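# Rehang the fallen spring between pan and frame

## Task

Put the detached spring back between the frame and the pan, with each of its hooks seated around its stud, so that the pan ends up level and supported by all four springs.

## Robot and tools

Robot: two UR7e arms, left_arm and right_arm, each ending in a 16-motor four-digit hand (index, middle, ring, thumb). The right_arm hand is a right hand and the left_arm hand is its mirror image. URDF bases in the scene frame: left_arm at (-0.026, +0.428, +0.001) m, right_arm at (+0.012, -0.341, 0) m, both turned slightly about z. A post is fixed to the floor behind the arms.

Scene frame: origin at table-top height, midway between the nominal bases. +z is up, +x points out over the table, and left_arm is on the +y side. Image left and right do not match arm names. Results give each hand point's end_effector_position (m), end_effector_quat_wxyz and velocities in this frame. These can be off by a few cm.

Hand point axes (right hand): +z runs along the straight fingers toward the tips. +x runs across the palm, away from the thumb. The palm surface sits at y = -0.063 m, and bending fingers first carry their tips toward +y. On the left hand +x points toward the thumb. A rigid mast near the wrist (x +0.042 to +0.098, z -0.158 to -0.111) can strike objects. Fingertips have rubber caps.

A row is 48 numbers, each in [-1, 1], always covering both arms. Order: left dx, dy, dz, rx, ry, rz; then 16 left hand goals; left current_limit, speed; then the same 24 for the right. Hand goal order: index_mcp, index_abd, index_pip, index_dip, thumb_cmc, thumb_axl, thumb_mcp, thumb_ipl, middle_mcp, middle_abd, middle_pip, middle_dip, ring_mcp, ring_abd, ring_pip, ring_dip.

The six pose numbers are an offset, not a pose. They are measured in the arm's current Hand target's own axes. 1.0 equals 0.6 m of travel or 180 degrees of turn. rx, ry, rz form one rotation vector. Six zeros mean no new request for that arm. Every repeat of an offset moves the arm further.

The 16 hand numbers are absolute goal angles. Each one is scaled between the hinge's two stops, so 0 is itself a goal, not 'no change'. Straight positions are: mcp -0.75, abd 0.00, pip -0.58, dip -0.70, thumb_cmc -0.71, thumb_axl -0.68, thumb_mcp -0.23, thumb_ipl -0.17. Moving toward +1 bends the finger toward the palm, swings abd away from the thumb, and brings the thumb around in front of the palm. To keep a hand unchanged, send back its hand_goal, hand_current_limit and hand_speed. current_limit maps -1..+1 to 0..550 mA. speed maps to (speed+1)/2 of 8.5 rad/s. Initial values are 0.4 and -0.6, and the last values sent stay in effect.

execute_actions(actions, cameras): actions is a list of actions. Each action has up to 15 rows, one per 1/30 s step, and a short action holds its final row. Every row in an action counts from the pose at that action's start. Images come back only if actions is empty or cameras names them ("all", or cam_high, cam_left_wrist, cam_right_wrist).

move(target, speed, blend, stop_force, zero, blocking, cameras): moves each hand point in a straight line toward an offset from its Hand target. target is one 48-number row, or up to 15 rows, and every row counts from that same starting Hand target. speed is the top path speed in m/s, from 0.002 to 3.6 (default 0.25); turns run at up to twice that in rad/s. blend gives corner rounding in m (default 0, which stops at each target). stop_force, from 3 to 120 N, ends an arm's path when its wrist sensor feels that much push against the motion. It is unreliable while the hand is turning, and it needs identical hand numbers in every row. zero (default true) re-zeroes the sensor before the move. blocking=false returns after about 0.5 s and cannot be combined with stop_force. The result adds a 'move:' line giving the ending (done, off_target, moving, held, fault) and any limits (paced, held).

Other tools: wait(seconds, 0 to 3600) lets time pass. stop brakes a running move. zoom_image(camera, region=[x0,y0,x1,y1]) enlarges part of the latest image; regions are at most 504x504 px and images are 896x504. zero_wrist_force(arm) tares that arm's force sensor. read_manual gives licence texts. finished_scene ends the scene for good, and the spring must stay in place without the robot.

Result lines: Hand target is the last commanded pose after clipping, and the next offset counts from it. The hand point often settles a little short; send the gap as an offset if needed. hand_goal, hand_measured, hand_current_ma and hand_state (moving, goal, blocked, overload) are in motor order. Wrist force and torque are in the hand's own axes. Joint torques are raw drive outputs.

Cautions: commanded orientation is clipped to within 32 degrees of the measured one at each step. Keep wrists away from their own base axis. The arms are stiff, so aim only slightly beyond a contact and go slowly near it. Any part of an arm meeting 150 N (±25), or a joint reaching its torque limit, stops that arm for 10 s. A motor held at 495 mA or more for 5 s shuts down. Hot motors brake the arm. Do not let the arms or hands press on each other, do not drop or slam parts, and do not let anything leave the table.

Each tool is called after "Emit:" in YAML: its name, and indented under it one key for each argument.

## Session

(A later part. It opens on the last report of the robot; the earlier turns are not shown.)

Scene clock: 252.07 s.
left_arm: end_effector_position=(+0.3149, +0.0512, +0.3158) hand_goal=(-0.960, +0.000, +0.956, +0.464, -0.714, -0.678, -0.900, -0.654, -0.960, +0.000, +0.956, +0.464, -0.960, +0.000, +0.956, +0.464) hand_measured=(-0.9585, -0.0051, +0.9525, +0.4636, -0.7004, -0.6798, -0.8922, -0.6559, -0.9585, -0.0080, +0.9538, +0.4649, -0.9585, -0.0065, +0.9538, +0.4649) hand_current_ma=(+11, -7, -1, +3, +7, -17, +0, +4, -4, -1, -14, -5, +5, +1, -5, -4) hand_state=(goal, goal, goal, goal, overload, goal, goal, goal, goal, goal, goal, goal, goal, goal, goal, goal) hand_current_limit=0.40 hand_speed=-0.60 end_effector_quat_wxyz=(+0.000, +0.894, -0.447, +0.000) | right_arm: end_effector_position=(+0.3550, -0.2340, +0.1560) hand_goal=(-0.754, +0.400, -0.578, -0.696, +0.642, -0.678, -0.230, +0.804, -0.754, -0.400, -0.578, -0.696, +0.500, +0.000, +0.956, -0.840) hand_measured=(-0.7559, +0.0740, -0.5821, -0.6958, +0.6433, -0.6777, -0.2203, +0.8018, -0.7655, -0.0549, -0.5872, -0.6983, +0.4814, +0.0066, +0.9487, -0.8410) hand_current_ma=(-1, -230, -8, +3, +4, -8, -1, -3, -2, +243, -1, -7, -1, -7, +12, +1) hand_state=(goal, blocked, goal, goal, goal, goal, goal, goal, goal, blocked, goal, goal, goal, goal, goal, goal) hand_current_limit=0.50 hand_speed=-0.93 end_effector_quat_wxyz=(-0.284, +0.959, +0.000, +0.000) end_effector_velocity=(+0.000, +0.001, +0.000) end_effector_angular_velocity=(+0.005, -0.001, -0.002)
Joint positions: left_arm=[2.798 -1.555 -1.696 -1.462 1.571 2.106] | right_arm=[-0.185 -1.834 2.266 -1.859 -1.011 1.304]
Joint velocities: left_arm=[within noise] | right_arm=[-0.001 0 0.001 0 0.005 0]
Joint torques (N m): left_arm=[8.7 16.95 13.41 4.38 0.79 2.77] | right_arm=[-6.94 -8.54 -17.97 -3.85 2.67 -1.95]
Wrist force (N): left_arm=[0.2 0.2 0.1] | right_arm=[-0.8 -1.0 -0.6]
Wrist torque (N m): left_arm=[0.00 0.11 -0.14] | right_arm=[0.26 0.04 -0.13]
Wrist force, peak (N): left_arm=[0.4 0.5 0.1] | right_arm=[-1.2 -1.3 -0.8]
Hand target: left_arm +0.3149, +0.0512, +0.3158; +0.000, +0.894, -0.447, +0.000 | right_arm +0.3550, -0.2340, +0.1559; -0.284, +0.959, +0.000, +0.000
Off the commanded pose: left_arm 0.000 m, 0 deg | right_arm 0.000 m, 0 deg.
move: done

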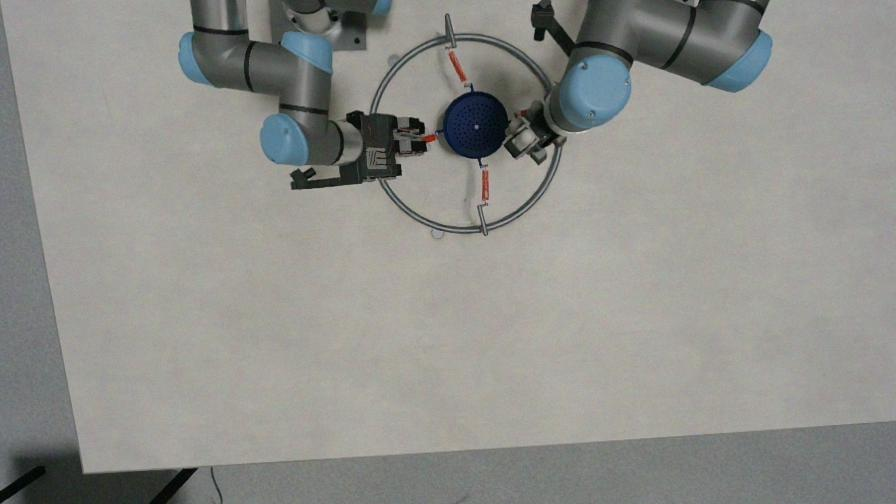

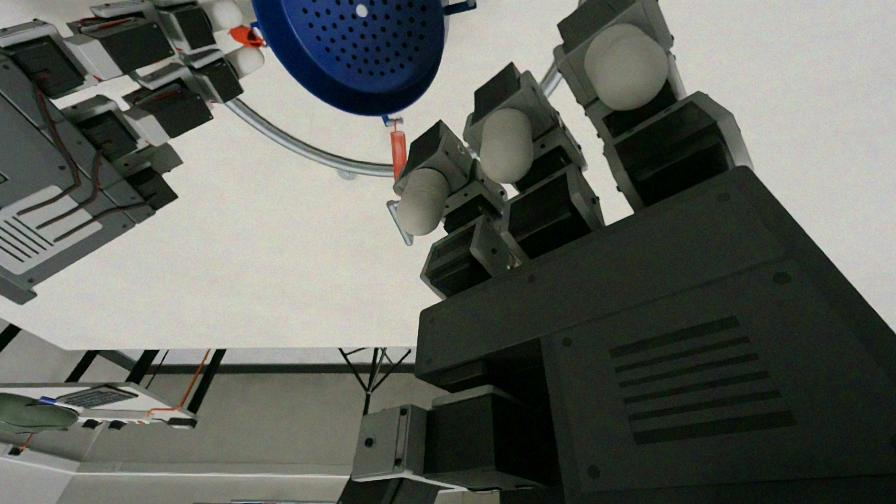

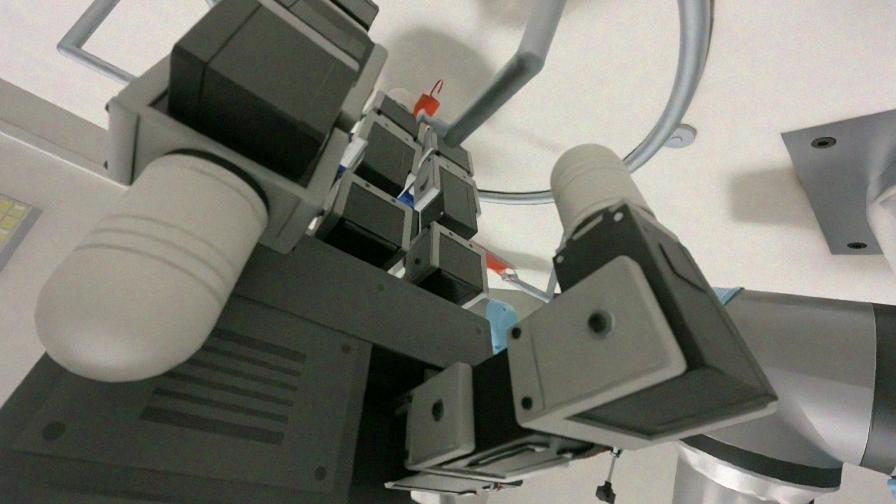

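Emit:
move:
  target:
    - [0,0,0,0,0,0,-0.959,0,0.956,0.464,-0.714,-0.678,-0.899,-0.654,-0.959,0,0.956,0.464,-0.959,0,0.956,0.464,0.4,-0.6,0,0,0,0,0,0,-0.754,0.55,-0.577,-0.696,0.643,-0.678,-0.23,0.805,-0.754,-0.55,-0.577,-0.696,0.5,0,0.956,-0.84,0.6,-0.9]
    - [0,0,0,0,0,0,-0.959,0,0.956,0.464,-0.714,-0.678,-0.899,-0.654,-0.959,0,0.956,0.464,-0.959,0,0.956,0.464,0.4,-0.6,0,-0.0845,-0.0775,-0.1278,0,0,-0.754,0.55,-0.577,-0.696,0.643,-0.678,-0.23,0.805,-0.754,-0.55,-0.577,-0.696,0.5,0,0.956,-0.84,0.6,-0.9]
  speed: 0.04
  cameras: ["all"]

Emit:
zoom_image:
  camera: "cam_right_wrist"
  region: [340, 20, 540, 150]

Emit:
zoom_image:
  camera: "cam_high"
  region: [380, 110, 460, 160]

Emit:
zoom_image:
  camera: "cam_left_wrist"
  region: [150, 0, 290, 100]

Scene clock: 258.63 s.
left_arm: end_effector_position=(+0.3149, +0.0512, +0.3158) hand_goal=(-0.960, +0.000, +0.956, +0.464, -0.714, -0.678, -0.900, -0.654, -0.960, +0.000, +0.956, +0.464, -0.960, +0.000, +0.956, +0.464) hand_measured=(-0.9585, -0.0051, +0.9525, +0.4636, -0.7004, -0.6788, -0.8922, -0.6559, -0.9585, -0.0080, +0.9538, +0.4649, -0.9573, -0.0051, +0.9538, +0.4649) hand_current_ma=(-2, -18, +7, -2, +0, -12, -1, +0, -13, +0, -7, -1, +2, -1, -7, +4) hand_state=(goal, goal, goal, goal, overload, goal, goal, goal, goal, goal, goal, goal, goal, goal, goal, goal) hand_current_limit=0.40 hand_speed=-0.60 end_effector_quat_wxyz=(+0.000, +0.894, -0.447, +0.000) | right_arm: end_effector_position=(+0.3550, -0.2168, +0.2225) hand_goal=(-0.754, +0.550, -0.578, -0.696, +0.642, -0.678, -0.230, +0.804, -0.754, -0.550, -0.578, -0.696, +0.500, +0.000, +0.956, -0.840) hand_measured=(-0.7776, +0.0784, -0.5936, -0.7009, +0.6446, -0.6777, -0.2193, +0.8018, -0.7909, -0.0534, -0.6001, -0.7060, +0.4814, +0.0081, +0.9500, -0.8398) hand_current_ma=(-8, -386, -15, -4, -7, -5, -6, -11, -19, +402, -11, -5, -4, -11, +2, -10) hand_state=(blocked, blocked, goal, goal, goal, goal, goal, goal, blocked, blocked, blocked, goal, goal, goal, goal, goal) hand_current_limit=0.60 hand_speed=-0.90 end_effector_quat_wxyz=(-0.087, +0.996, +0.000, +0.000) end_effector_velocity=(+0.000, +0.001, -0.001) end_effector_angular_velocity=(+0.006, +0.001, +0.003)
Joint positions: left_arm=[2.798 -1.555 -1.696 -1.462 1.571 2.106] | right_arm=[0.133 -1.797 2.095 -1.886 -1.396 1.665]
Joint velocities: left_arm=[within noise] | right_arm=[-0.002 -0.001 0.001 0.001 0.006 -0.005]
Joint torques (N m): left_arm=[7.62 17.52 13.19 4.28 0.88 2.83] | right_arm=[-8.1 -17.17 -13.48 -3.6 1.59 -2.24]
Wrist force (N): left_arm=[0.1 0.4 0.0] | right_arm=[-0.7 -2.5 -0.1]
Wrist torque (N m): left_arm=[0.04 0.11 -0.16] | right_arm=[0.10 0.05 -0.17]
Wrist force, peak (N): left_arm=[0.3 0.6 0.1] | right_arm=[-0.5 -2.7 -0.1]
Hand target: left_arm +0.3149, +0.0512, +0.3158; +0.000, +0.894, -0.447, +0.000 | right_arm +0.3550, -0.2169, +0.2225; -0.088, +0.996, +0.000, +0.000
Off the commanded pose: left_arm 0.000 m, 0 deg | right_arm 0.000 m, 0 deg.
move: done

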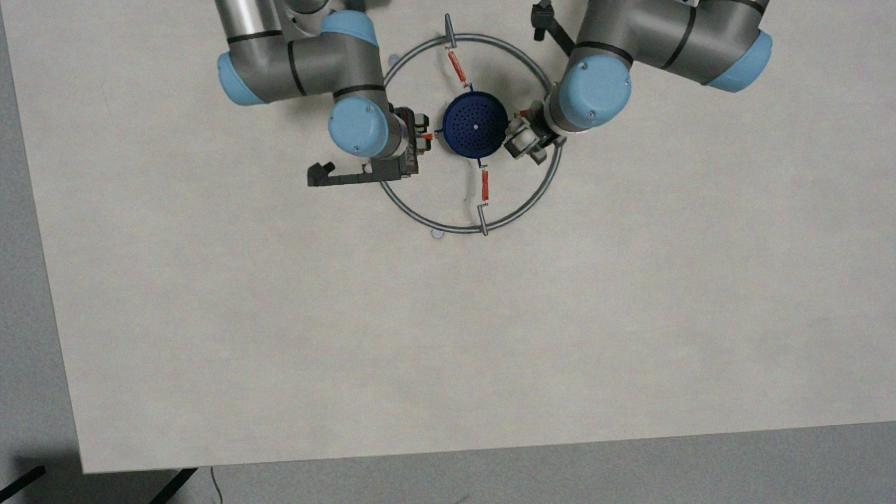

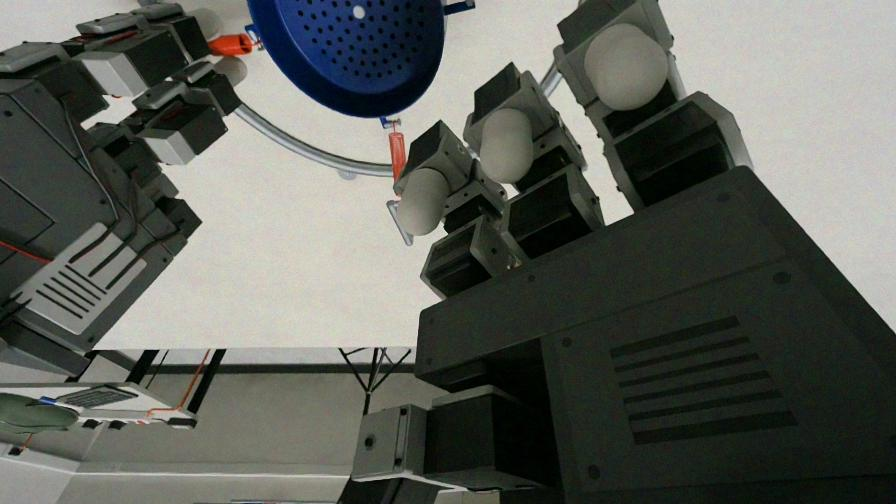

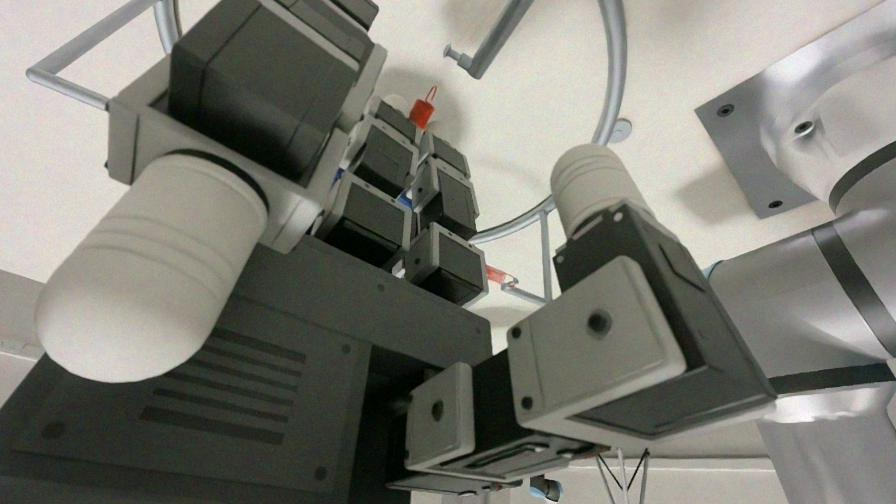

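Scaled by 2.520 from the camera's image (finer frame: 1280x720).

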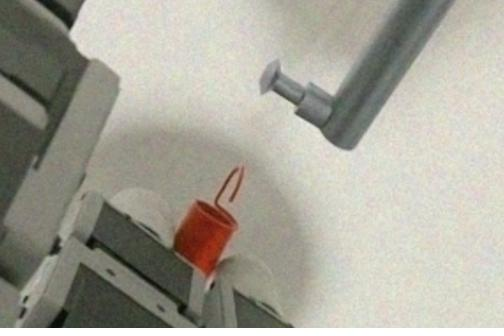

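Scaled by 6.300 from the camera's image (finer frame: 1280x720).

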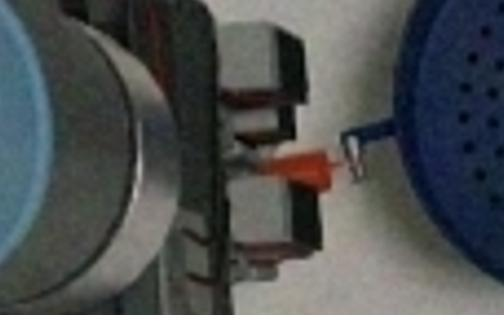

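Scaled by 3.600 from the camera's image (finer frame: 1280x720).

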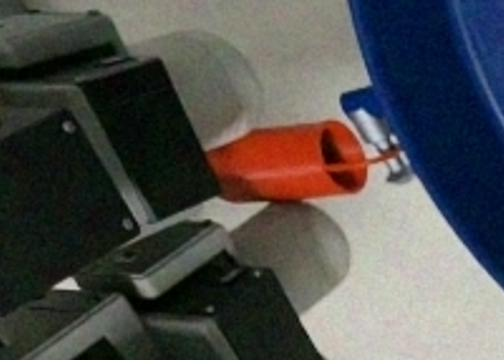

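Emit:
move:
  target:
    - [0,0,0,0,0,0,-0.959,0,0.956,0.464,-0.714,-0.678,-0.899,-0.654,-0.959,0,0.956,0.464,-0.959,0,0.956,0.464,0.4,-0.6,0,0.013,-0.005,0,0,0,-0.70,0.55,-0.577,-0.696,0.643,-0.678,-0.23,0.805,-0.69,-0.55,-0.577,-0.696,0.5,0,0.956,-0.84,0.6,-0.9]
  speed: 0.02
  cameras: ["all"]

Emit:
zoom_image:
  camera: "cam_right_wrist"
  region: [340, 20, 540, 150]

Emit:
zoom_image:
  camera: "cam_high"
  region: [380, 110, 460, 160]

Emit:
zoom_image:
  camera: "cam_left_wrist"
  region: [150, 0, 290, 100]

Scene clock: 261.23 s.
left_arm: end_effector_position=(+0.3149, +0.0512, +0.3158) hand_goal=(-0.960, +0.000, +0.956, +0.464, -0.714, -0.678, -0.900, -0.654, -0.960, +0.000, +0.956, +0.464, -0.960, +0.000, +0.956, +0.464) hand_measured=(-0.9585, -0.0051, +0.9525, +0.4636, -0.6991, -0.6798, -0.8922, -0.6559, -0.9585, -0.0065, +0.9538, +0.4649, -0.9573, -0.0065, +0.9538, +0.4649) hand_current_ma=(-6, -4, +3, +8, -5, -4, +15, -1, -6, +2, -13, +4, +1, +4, +5, +3) hand_state=(goal, goal, goal, goal, overload, goal, goal, goal, goal, goal, goal, goal, goal, goal, goal, goal) hand_current_limit=0.40 hand_speed=-0.60 end_effector_quat_wxyz=(+0.000, +0.894, -0.447, +0.000) | right_arm: end_effector_position=(+0.3549, -0.2251, +0.2241) hand_goal=(-0.700, +0.550, -0.578, -0.696, +0.642, -0.678, -0.230, +0.804, -0.690, -0.550, -0.578, -0.696, +0.500, +0.000, +0.956, -0.840) hand_measured=(-0.6811, +0.1063, -0.5770, -0.7022, +0.6433, -0.6767, -0.2193, +0.8018, -0.7076, -0.0607, -0.5988, -0.7136, +0.4814, +0.0066, +0.9500, -0.8410) hand_current_ma=(+11, -353, -12, +7, +3, -6, -2, -10, -9, +394, -4, -15, -7, -9, +10, +2) hand_state=(goal, blocked, goal, goal, goal, goal, goal, goal, goal, blocked, blocked, goal, goal, goal, goal, goal) hand_current_limit=0.60 hand_speed=-0.90 end_effector_quat_wxyz=(-0.088, +0.996, +0.000, +0.000)
Joint positions: left_arm=[2.798 -1.555 -1.696 -1.462 1.571 2.106] | right_arm=[0.111 -1.808 2.098 -1.874 -1.396 1.643]
Joint torques (N m): left_arm=[8.09 16.88 12.99 4.41 0.72 2.81] | right_arm=[6.31 -0.96 -21.17 -4.22 2.18 2.21]
Wrist force (N): left_arm=[0.1 0.0 0.0] | right_arm=[-0.6 -0.4 -0.1]
Wrist torque (N m): left_arm=[-0.01 0.12 -0.15] | right_arm=[0.07 0.01 0.06]
Wrist force, peak (N): left_arm=[0.4 0.5 0.3] | right_arm=[-0.8 -4.2 0.4]
Hand target: left_arm +0.3149, +0.0512, +0.3158; +0.000, +0.894, -0.447, +0.000 | right_arm +0.3549, -0.2251, +0.2241; -0.088, +0.996, +0.000, +0.000
Off the commanded pose: left_arm 0.000 m, 0 deg | right_arm 0.000 m, 0 deg.
move: done

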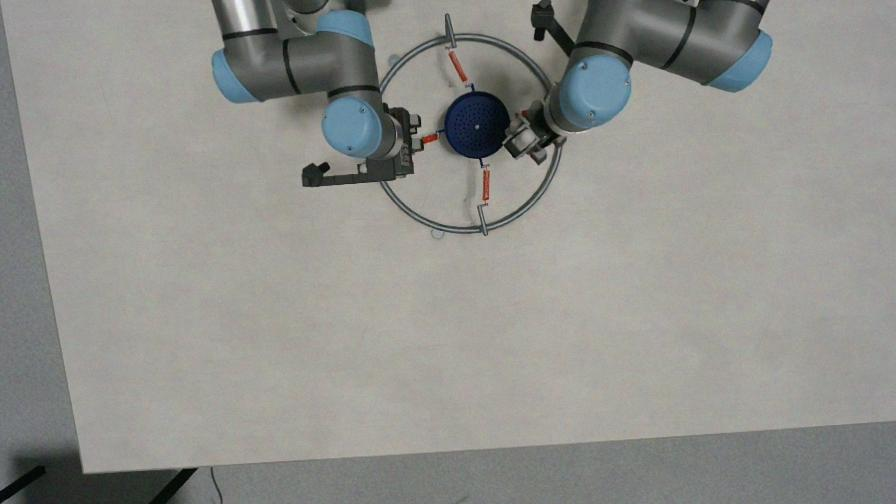

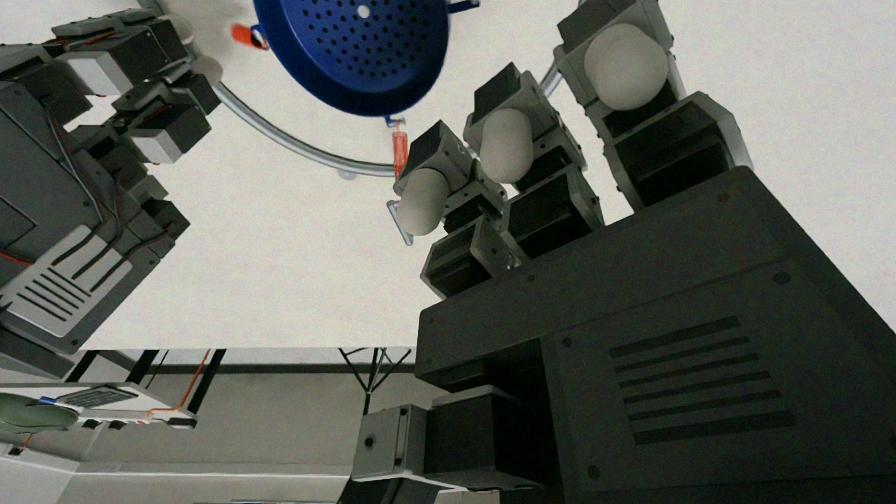

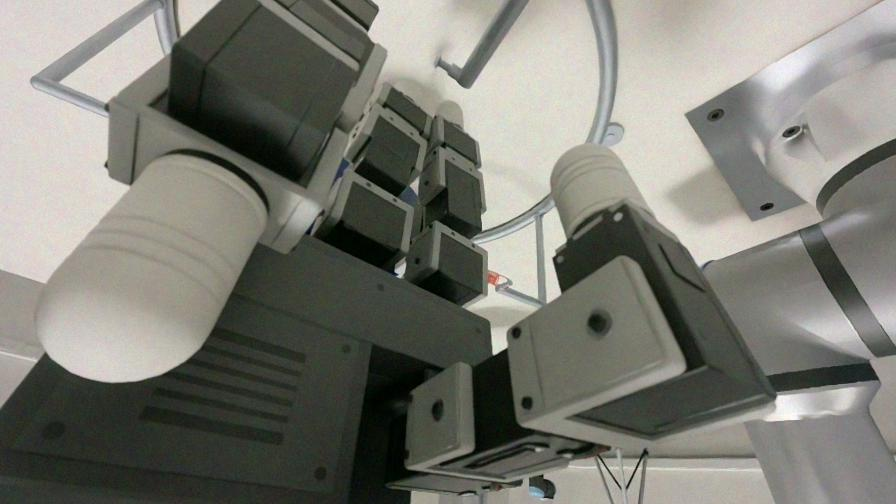

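Scaled by 2.520 from the camera's image (finer frame: 1280x720).

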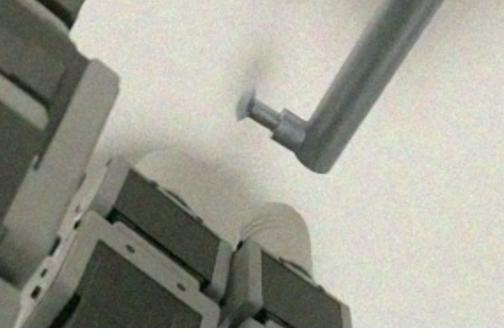

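Scaled by 6.300 from the camera's image (finer frame: 1280x720).

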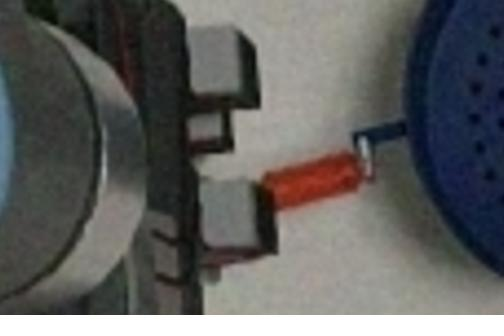

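Scaled by 3.600 from the camera's image (finer frame: 1280x720).

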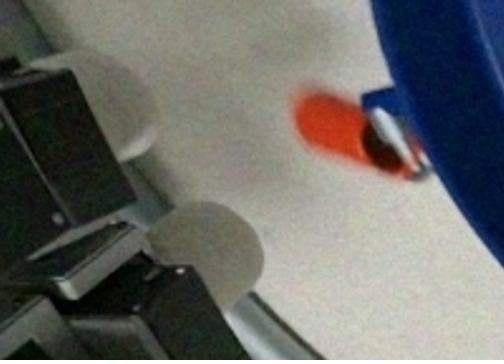

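Emit:
move:
  target:
    - [0,0,0,0,0,0,-0.959,0,0.956,0.464,-0.714,-0.678,-0.899,-0.654,-0.959,0,0.956,0.464,-0.959,0,0.956,0.464,0.4,-0.6,0,0.0598,-0.0444,0,0,0,-0.754,0,-0.577,-0.696,0.643,-0.678,-0.23,0.805,-0.754,0,-0.577,-0.696,0.5,0,0.956,-0.84,0.4,-0.8]
    - [0,0,0,0,0,0,-0.959,0,0.956,0.464,-0.714,-0.678,-0.899,-0.654,-0.959,0,0.956,0.464,-0.959,0,0.956,0.464,0.4,-0.6,0,0.0778,0.0694,0.1944,0,0,-0.754,0,-0.577,-0.696,0.643,-0.678,-0.23,0.805,-0.754,0,-0.577,-0.696,0.5,0,0.956,-0.84,0.4,-0.8]
  speed: 0.08
  cameras: ["all"]

Emit:
zoom_image:
  camera: "cam_left_wrist"
  region: [150, 0, 290, 100]

Scene clock: 274.63 s.
left_arm: end_effector_position=(+0.3149, +0.0512, +0.3158) hand_goal=(-0.960, +0.000, +0.956, +0.464, -0.714, -0.678, -0.900, -0.654, -0.960, +0.000, +0.956, +0.464, -0.960, +0.000, +0.956, +0.464) hand_measured=(-0.9573, -0.0051, +0.9538, +0.4649, -0.7004, -0.6798, -0.8922, -0.6569, -0.9573, -0.0080, +0.9538, +0.4649, -0.9585, -0.0065, +0.9538, +0.4636) hand_current_ma=(-9, +6, +2, +7, +7, -4, -4, +7, +11, +4, -6, +3, +12, -4, +11, +0) hand_state=(goal, goal, goal, goal, overload, goal, goal, goal, goal, goal, goal, goal, goal, goal, goal, goal) hand_current_limit=0.40 hand_speed=-0.60 end_effector_quat_wxyz=(+0.000, +0.894, -0.447, +0.000) | right_arm: end_effector_position=(+0.3549, -0.2638, +0.1748) hand_goal=(-0.754, +0.000, -0.578, -0.696, +0.642, -0.678, -0.230, +0.804, -0.754, +0.000, -0.578, -0.696, +0.500, +0.000, +0.956, -0.840) hand_measured=(-0.7245, +0.0052, -0.5770, -0.7009, +0.6433, -0.6777, -0.2203, +0.8018, -0.7390, -0.0153, -0.5808, -0.7047, +0.4814, +0.0066, +0.9500, -0.8410) hand_current_ma=(+17, -4, -6, +5, +1, -8, -3, -7, +14, -15, +0, -2, -13, -8, -5, -1) hand_state=(blocked, goal, goal, goal, goal, goal, goal, goal, goal, goal, goal, goal, goal, goal, goal, goal) hand_current_limit=0.40 hand_speed=-0.80 end_effector_quat_wxyz=(-0.383, +0.924, +0.000, +0.000)
Joint positions: left_arm=[2.798 -1.555 -1.696 -1.462 1.571 2.106] | right_arm=[-0.401 -1.855 2.205 -1.517 -0.876 0.982]
Joint torques (N m): left_arm=[6.73 17.71 13.02 4.41 0.57 2.79] | right_arm=[3.35 -18.22 -29.15 -2.92 -0.92 1.6]
Wrist force (N): left_arm=[0.2 0.5 0.2] | right_arm=[-0.7 0.5 -1.0]
Wrist torque (N m): left_arm=[0.03 0.11 -0.14] | right_arm=[0.27 0.08 -0.10]
Wrist force, peak (N): left_arm=[0.5 0.5 0.2] | right_arm=[-0.8 -1.7 -0.5]
Hand target: left_arm +0.3149, +0.0512, +0.3158; +0.000, +0.894, -0.447, +0.000 | right_arm +0.3549, -0.2638, +0.1749; -0.383, +0.924, +0.000, +0.000
Off the commanded pose: left_arm 0.000 m, 0 deg | right_arm 0.000 m, 0 deg.
move: done

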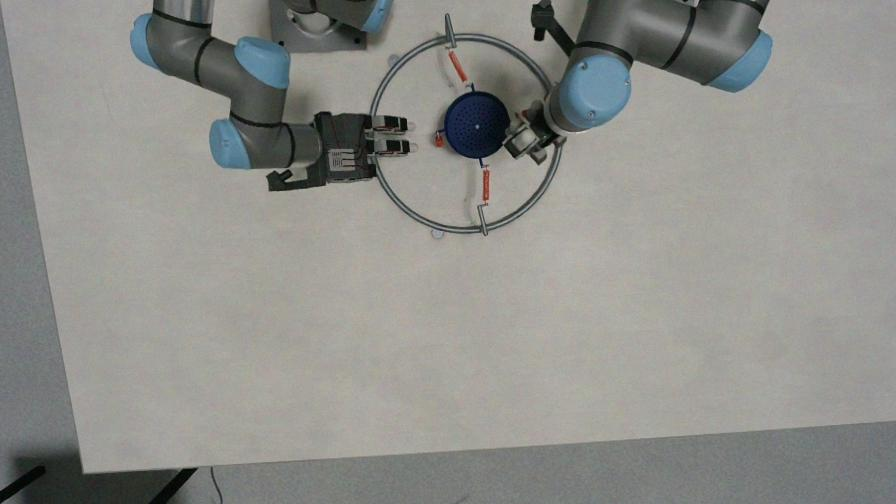

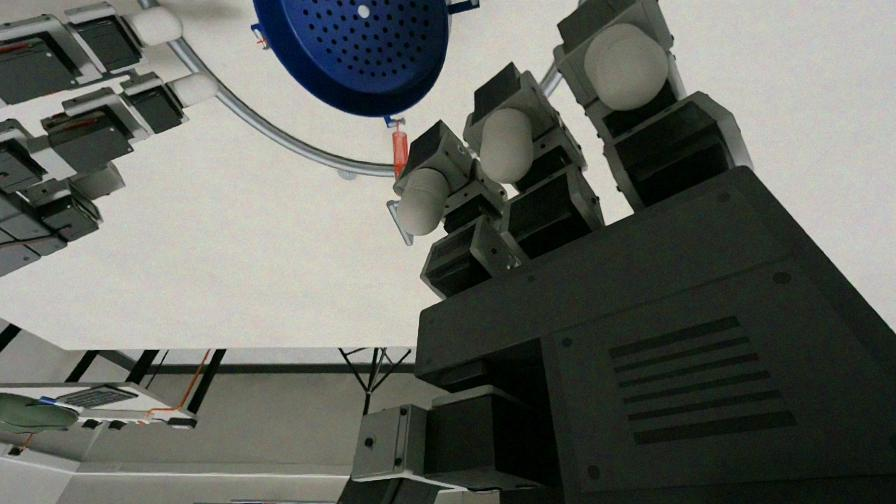

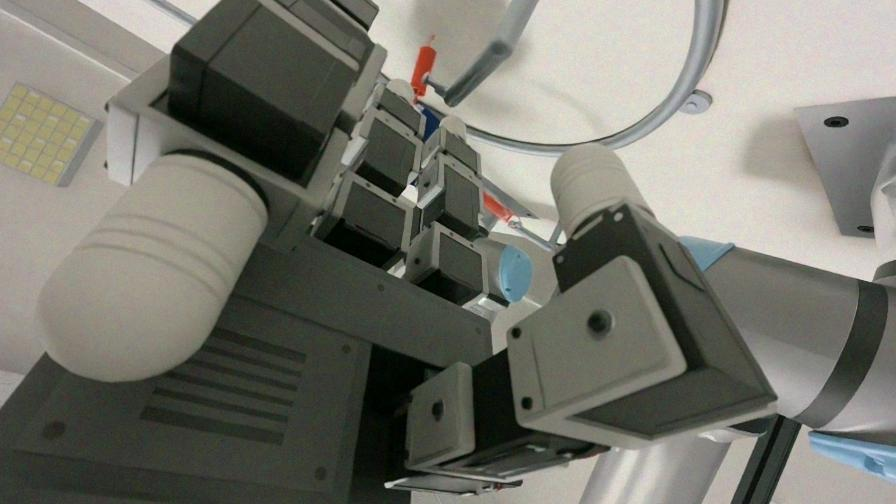

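Scaled by 3.600 from the camera's image (finer frame: 1280x720).

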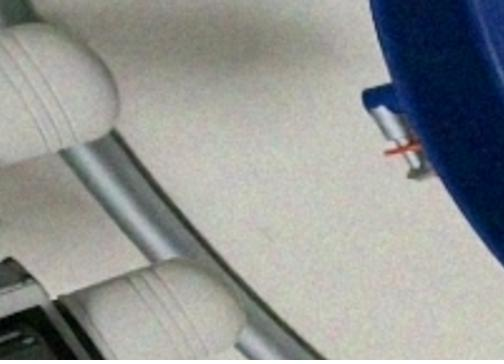

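Emit:
move:
  target:
    - [0,0,-0.14,0,0,0,-0.959,0,0.956,0.464,-0.714,-0.678,-0.899,-0.654,-0.959,0,0.956,0.464,-0.959,0,0.956,0.464,0.4,-0.6,0,0,0,0,0,0,-0.754,0,-0.577,-0.696,0.643,-0.678,-0.23,0.805,-0.754,0,-0.577,-0.696,0.5,0,0.956,-0.84,0.4,-0.8]
    - [0.0765,-0.0267,-0.0737,-0.0906,0.0526,-0.3316,-1,0,-0.577,-0.696,-0.714,-0.678,-0.899,-0.654,0.45,0,0.956,-0.84,-1,0,-0.577,-0.696,0.4,-0.6,0,0,0,0,0,0,-0.754,0,-0.577,-0.696,0.643,-0.678,-0.23,0.805,-0.754,0,-0.577,-0.696,0.5,0,0.956,-0.84,0.4,-0.8]
  speed: 0.15
  cameras: ["all"]

Scene clock: 286.43 s.
left_arm: end_effector_position=(+0.3552, +0.0240, +0.3600) hand_goal=(-1.000, +0.000, -0.578, -0.696, -0.714, -0.678, -0.900, -0.654, +0.450, +0.000, +0.956, -0.840, -1.000, +0.000, -0.578, -0.696) hand_measured=(-0.9971, -0.0051, -0.5782, -0.6958, -0.7029, -0.6746, -0.8922, -0.6559, +0.4332, -0.0080, +0.9577, -0.8398, -0.9971, -0.0051, -0.5782, -0.6971) hand_current_ma=(-2, -1, +6, -4, -9, -4, +4, -4, -32, -1, -7, +1, +14, +4, -5, +10) hand_state=(goal, goal, goal, goal, overload, goal, goal, goal, goal, goal, goal, goal, goal, goal, goal, goal) hand_current_limit=0.40 hand_speed=-0.60 end_effector_quat_wxyz=(+0.156, +0.986, +0.061, +0.010) | right_arm: end_effector_position=(+0.3549, -0.2638, +0.1749) hand_goal=(-0.754, +0.000, -0.578, -0.696, +0.642, -0.678, -0.230, +0.804, -0.754, +0.000, -0.578, -0.696, +0.500, +0.000, +0.956, -0.840) hand_measured=(-0.7257, +0.0037, -0.5770, -0.7022, +0.6446, -0.6777, -0.2203, +0.8028, -0.7378, -0.0153, -0.5808, -0.7047, +0.4826, +0.0066, +0.9500, -0.8398) hand_current_ma=(+19, -5, -14, +1, +0, -11, -8, -9, +11, -5, +10, -1, -2, -1, -3, -4) hand_state=(blocked, goal, goal, goal, goal, goal, goal, goal, goal, goal, goal, goal, goal, goal, goal, goal) hand_current_limit=0.40 hand_speed=-0.80 end_effector_quat_wxyz=(-0.383, +0.924, +0.000, +0.000)
Joint positions: left_arm=[2.863 -1.37 -1.877 -1.325 1.289 1.1] | right_arm=[-0.401 -1.855 2.204 -1.517 -0.876 0.982]
Joint torques (N m): left_arm=[11.78 7.65 37.6 3.51 -0.32 -2.52] | right_arm=[6.42 -17.4 -26.92 -3.23 2.97 2.26]
Wrist force (N): left_arm=[0.2 -0.2 0.0] | right_arm=[-0.7 0.8 -1.0]
Wrist torque (N m): left_arm=[-0.03 0.12 -0.12] | right_arm=[0.30 0.09 -0.09]
Wrist force, peak (N): left_arm=[0.2 0.2 2.0] | right_arm=[-1.1 0.9 -1.3]
Hand target: left_arm +0.3552, +0.0240, +0.3600; +0.156, +0.986, +0.061, +0.010 | right_arm +0.3549, -0.2638, +0.1749; -0.383, +0.924, +0.000, +0.000
Off the commanded pose: left_arm 0.000 m, 0 deg | right_arm 0.000 m, 0 deg.
move: done

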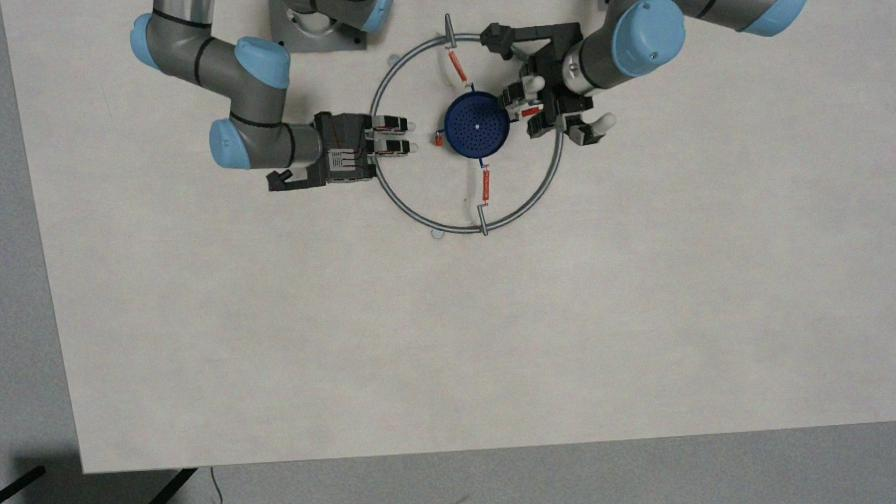

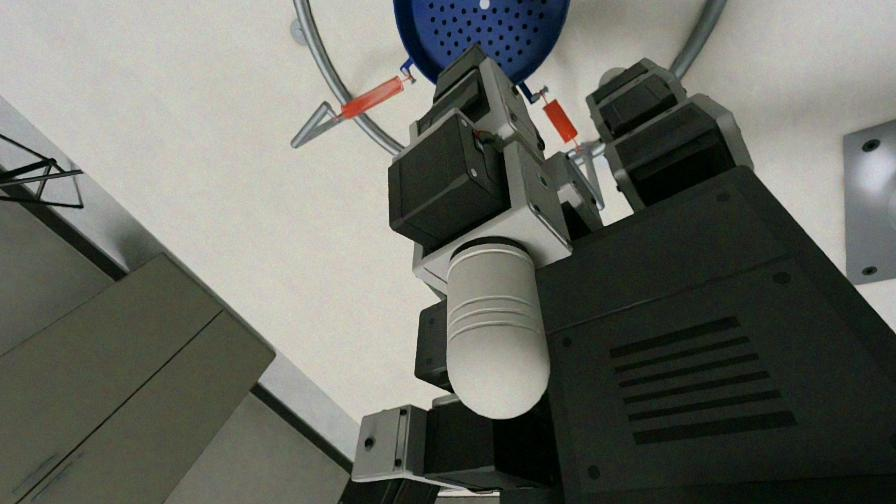

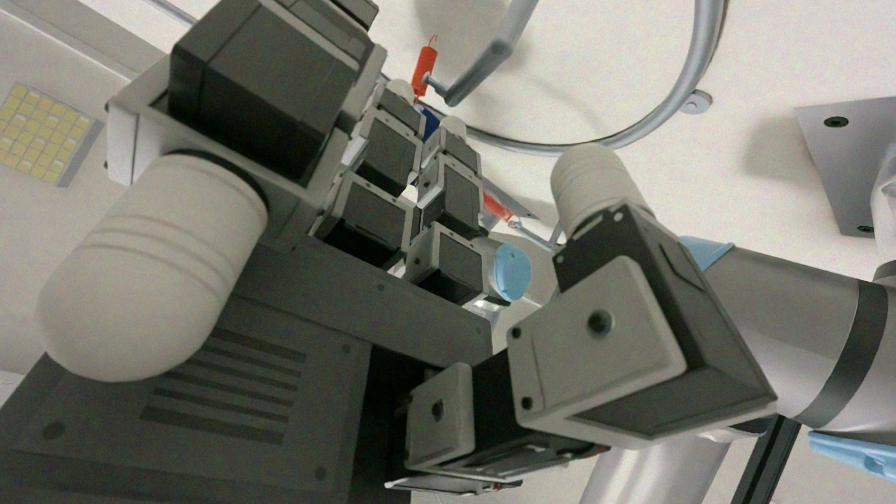

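Emit:
move:
  target: [0,0,0,0,0,0,-1,0,-0.577,-0.696,-0.714,-0.678,-0.899,-0.654,0.45,0,0.956,-0.84,-1,0,-0.577,-0.696,0.4,-0.6,0,0,0,0,0,0,-0.754,0,-0.577,-0.696,0.643,-0.678,-0.23,0.805,-0.754,0,-0.577,-0.696,0.5,0,0.956,-0.84,0.4,-0.8]
  cameras: ["cam_high"]

Emit:
move:
  target: [0,-0.0567,0.1743,0,0,0,-1,0,-0.577,-0.696,-0.714,-0.678,-0.899,-0.654,0.45,0,0.956,-0.84,-1,0,-0.577,-0.696,0.4,-0.6,0,0,0,0,0,0,-0.754,0,-0.577,-0.696,0.643,-0.678,-0.23,0.805,-0.754,0,-0.577,-0.696,0.5,0,0.956,-0.84,0.4,-0.8]
  speed: 0.05
  stop_force: 6
  cameras: ["cam_high","cam_left_wrist"]

Emit:
zoom_image:
  camera: "cam_high"
  region: [430, 60, 610, 180]

Scene clock: 287.60 s.
left_arm: end_effector_position=(+0.3552, +0.0240, +0.3600) hand_goal=(-1.000, +0.000, -0.578, -0.696, -0.714, -0.678, -0.900, -0.654, +0.450, +0.000, +0.956, -0.840, -1.000, +0.000, -0.578, -0.696) hand_measured=(-0.9971, -0.0051, -0.5782, -0.6971, -0.7041, -0.6746, -0.8922, -0.6559, +0.4332, -0.0080, +0.9589, -0.8410, -0.9971, -0.0051, -0.5782, -0.6971) hand_current_ma=(-3, -6, -1, +0, +2, -16, +7, -2, -34, +4, +2, -7, +6, +0, +6, +5) hand_state=(goal, goal, goal, goal, overload, goal, goal, goal, goal, goal, goal, goal, goal, goal, goal, goal) hand_current_limit=0.40 hand_speed=-0.60 end_effector_quat_wxyz=(+0.156, +0.986, +0.061, +0.010) | right_arm: end_effector_position=(+0.3549, -0.2638, +0.1749) hand_goal=(-0.754, +0.000, -0.578, -0.696, +0.642, -0.678, -0.230, +0.804, -0.754, +0.000, -0.578, -0.696, +0.500, +0.000, +0.956, -0.840) hand_measured=(-0.7257, +0.0052, -0.5782, -0.6996, +0.6433, -0.6767, -0.2203, +0.8018, -0.7390, -0.0153, -0.5808, -0.7060, +0.4814, +0.0066, +0.9487, -0.8410) hand_current_ma=(+9, -9, -1, +12, +13, +0, -2, -9, +9, -7, +4, -8, -4, -10, +5, +1) hand_state=(blocked, goal, goal, goal, goal, goal, goal, goal, goal, goal, goal, goal, goal, goal, goal, goal) hand_current_limit=0.40 hand_speed=-0.80 end_effector_quat_wxyz=(-0.383, +0.924, +0.000, +0.000)
Joint positions: left_arm=[2.863 -1.37 -1.877 -1.325 1.289 1.1] | right_arm=[-0.401 -1.855 2.204 -1.517 -0.876 0.982]
Joint torques (N m): left_arm=[11.68 6.82 35.71 4.84 -1.7 -2.4] | right_arm=[6.19 -16.4 -25.74 -3.28 2.82 2.24]
Wrist force (N): left_arm=[0.3 -0.3 0.0] | right_arm=[-0.8 0.6 -1.1]
Wrist torque (N m): left_arm=[-0.03 0.11 -0.11] | right_arm=[0.29 0.11 -0.12]
Wrist force, peak (N): left_arm=[0.3 -0.6 0.0] | right_arm=[-0.9 0.8 -1.2]
Hand target: left_arm +0.3552, +0.0240, +0.3600; +0.156, +0.986, +0.061, +0.010 | right_arm +0.3549, -0.2638, +0.1749; -0.383, +0.924, +0.000, +0.000
Off the commanded pose: left_arm 0.000 m, 0 deg | right_arm 0.000 m, 0 deg.
move: done

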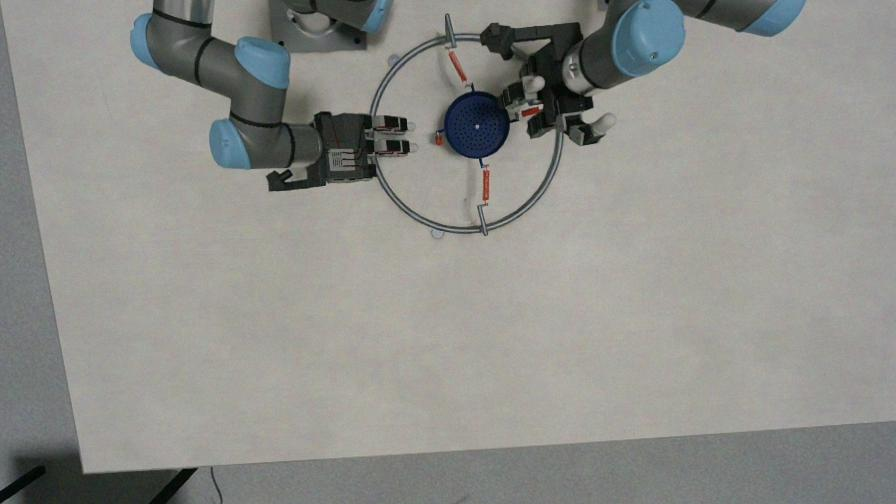

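Scene clock: 290.87 s.
left_arm: end_effector_position=(+0.3552, +0.0241, +0.2501) hand_goal=(-1.000, +0.000, -0.578, -0.696, -0.714, -0.678, -0.900, -0.654, +0.450, +0.000, +0.956, -0.840, -1.000, +0.000, -0.578, -0.696) hand_measured=(-0.9971, -0.0051, -0.5770, -0.6971, -0.7029, -0.6756, -0.8922, -0.6559, +0.4320, -0.0080, +0.9589, -0.8398, -0.9971, -0.0065, -0.5770, -0.6971) hand_current_ma=(-8, -6, +6, +4, +0, -3, +19, -3, -41, +5, -8, -6, +7, -2, +4, -4) hand_state=(goal, goal, goal, goal, overload, goal, goal, goal, goal, goal, goal, goal, goal, goal, goal, goal) hand_current_limit=0.40 hand_speed=-0.60 end_effector_quat_wxyz=(+0.156, +0.986, +0.061, +0.010) | right_arm: end_effector_position=(+0.3549, -0.2638, +0.1749) hand_goal=(-0.754, +0.000, -0.578, -0.696, +0.642, -0.678, -0.230, +0.804, -0.754, +0.000, -0.578, -0.696, +0.500, +0.000, +0.956, -0.840) hand_measured=(-0.7257, +0.0052, -0.5770, -0.7022, +0.6446, -0.6777, -0.2203, +0.8018, -0.7378, -0.0153, -0.5795, -0.7047, +0.4814, +0.0066, +0.9500, -0.8398) hand_current_ma=(+15, -12, -12, +3, +2, -5, -7, -8, +10, -1, +0, -11, -8, -6, +9, -6) hand_state=(blocked, goal, goal, goal, goal, goal, goal, goal, goal, goal, goal, goal, goal, goal, goal, goal) hand_current_limit=0.40 hand_speed=-0.80 end_effector_quat_wxyz=(-0.383, +0.924, +0.000, +0.000)
Joint positions: left_arm=[2.863 -1.443 -2.109 -1.02 1.289 1.1] | right_arm=[-0.401 -1.855 2.204 -1.517 -0.876 0.982]
Joint torques (N m): left_arm=[5.08 20.58 35.5 2.42 -1.96 -1.19] | right_arm=[6.21 -15.92 -23.55 -3.26 2.85 2.31]
Wrist force (N): left_arm=[0.0 -0.5 0.0] | right_arm=[-0.5 0.9 -1.3]
Wrist torque (N m): left_arm=[-0.06 0.14 -0.13] | right_arm=[0.34 0.07 -0.08]
Wrist force, peak (N): left_arm=[0.3 -0.1 -0.9] | right_arm=[-0.6 0.8 -1.5]
Hand target: left_arm +0.3552, +0.0241, +0.2501; +0.156, +0.986, +0.061, +0.010 | right_arm +0.3549, -0.2638, +0.1749; -0.383, +0.924, +0.000, +0.000
Off the commanded pose: left_arm 0.000 m, 0 deg | right_arm 0.000 m, 0 deg.
move: done

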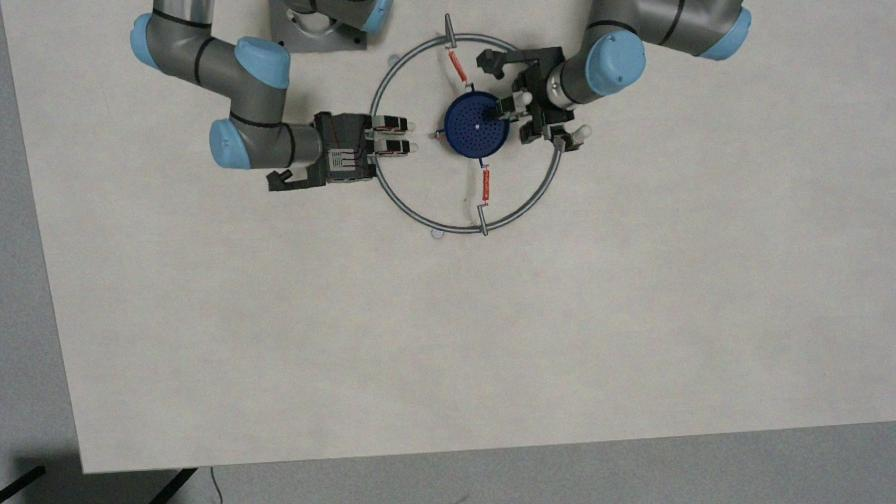

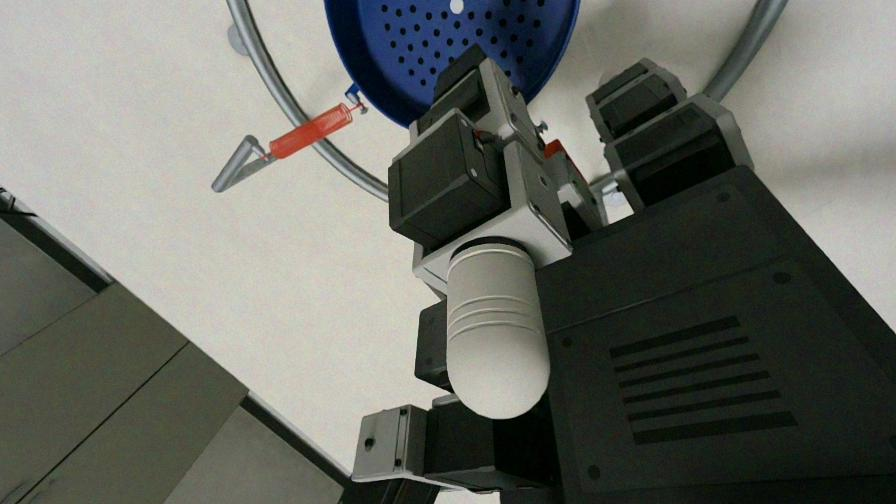

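Scaled by 2.800 from the camera's image (finer frame: 1280x720).

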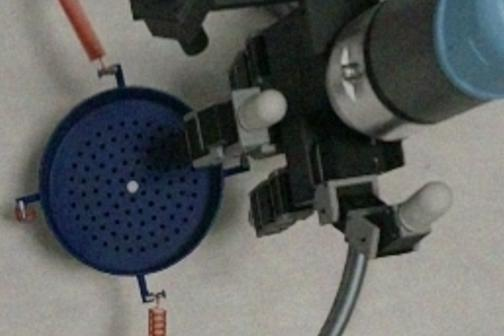

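Emit:
execute_actions:
  actions: []

Scene clock: 292.37 s.
left_arm: end_effector_position=(+0.3552, +0.0241, +0.2501) hand_goal=(-1.000, +0.000, -0.578, -0.696, -0.714, -0.678, -0.900, -0.654, +0.450, +0.000, +0.956, -0.840, -1.000, +0.000, -0.578, -0.696) hand_measured=(-0.9971, -0.0051, -0.5782, -0.6971, -0.7041, -0.6756, -0.8922, -0.6559, +0.4332, -0.0080, +0.9589, -0.8410, -0.9971, -0.0051, -0.5782, -0.6971) hand_current_ma=(+2, -11, +5, -4, +3, -8, +6, -12, -32, +6, -3, -5, +8, -4, +0, +7) hand_state=(goal, goal, goal, goal, overload, goal, goal, goal, goal, goal, goal, goal, goal, goal, goal, goal) hand_current_limit=0.40 hand_speed=-0.60 end_effector_quat_wxyz=(+0.156, +0.986, +0.061, +0.010) | right_arm: end_effector_position=(+0.3549, -0.2638, +0.1749) hand_goal=(-0.754, +0.000, -0.578, -0.696, +0.642, -0.678, -0.230, +0.804, -0.754, +0.000, -0.578, -0.696, +0.500, +0.000, +0.956, -0.840) hand_measured=(-0.7257, +0.0052, -0.5770, -0.7022, +0.6433, -0.6777, -0.2203, +0.8018, -0.7390, -0.0168, -0.5808, -0.7060, +0.4814, +0.0081, +0.9500, -0.8398) hand_current_ma=(+11, -7, -8, +3, +5, -4, -6, -4, +9, -8, +3, -16, -7, -5, +4, -7) hand_state=(blocked, goal, goal, goal, goal, goal, goal, goal, goal, goal, goal, goal, goal, goal, goal, goal) hand_current_limit=0.40 hand_speed=-0.80 end_effector_quat_wxyz=(-0.383, +0.924, +0.000, +0.000)
Joint positions: left_arm=[2.863 -1.443 -2.109 -1.02 1.289 1.1] | right_arm=[-0.401 -1.855 2.204 -1.517 -0.876 0.982]
Joint velocities: within noise
Joint torques (N m): left_arm=[0.03 21.38 35.06 4.72 -2.05 -1.27] | right_arm=[6.02 -16.13 -22.69 -3.25 2.9 2.32]
Wrist force (N): left_arm=[0.3 -0.3 -0.1] | right_arm=[-0.6 0.6 -1.3]
Wrist torque (N m): left_arm=[-0.03 0.10 -0.10] | right_arm=[0.30 0.08 -0.10]
Wrist force, peak (N): left_arm=[-0.1 -0.7 -0.1] | right_arm=[-0.8 0.6 -1.5]
Hand target: left_arm +0.3552, +0.0241, +0.2501; +0.156, +0.986, +0.061, +0.010 | right_arm +0.3549, -0.2638, +0.1749; -0.383, +0.924, +0.000, +0.000
Off the commanded pose: left_arm 0.000 m, 0 deg | right_arm 0.000 m, 0 deg.

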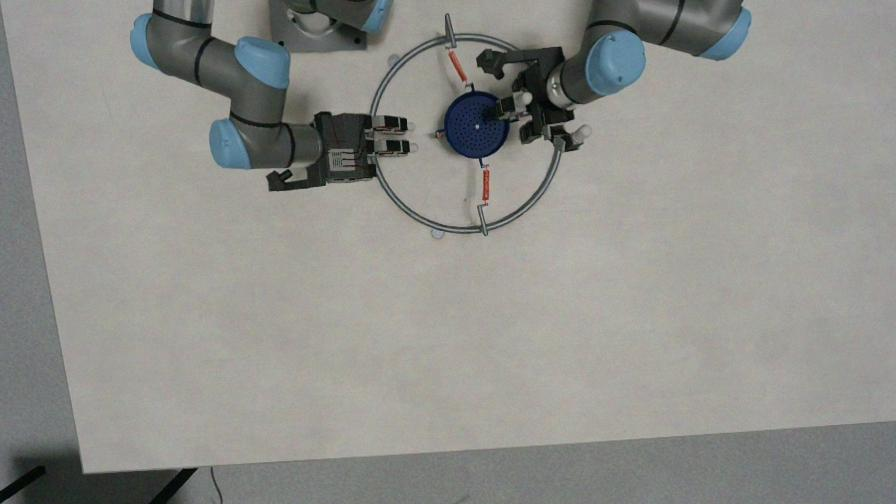

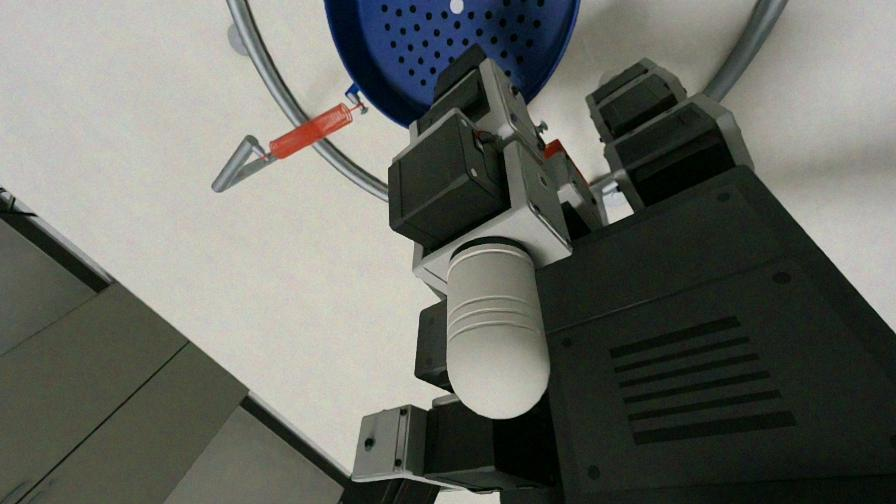

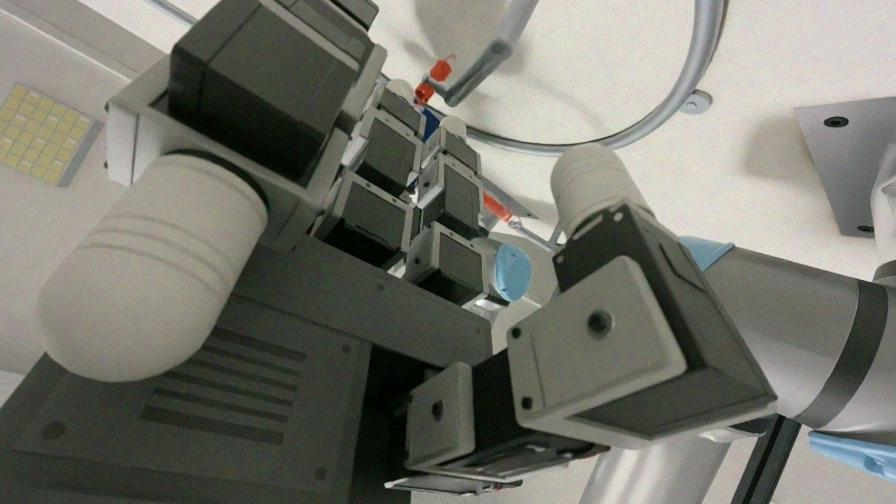

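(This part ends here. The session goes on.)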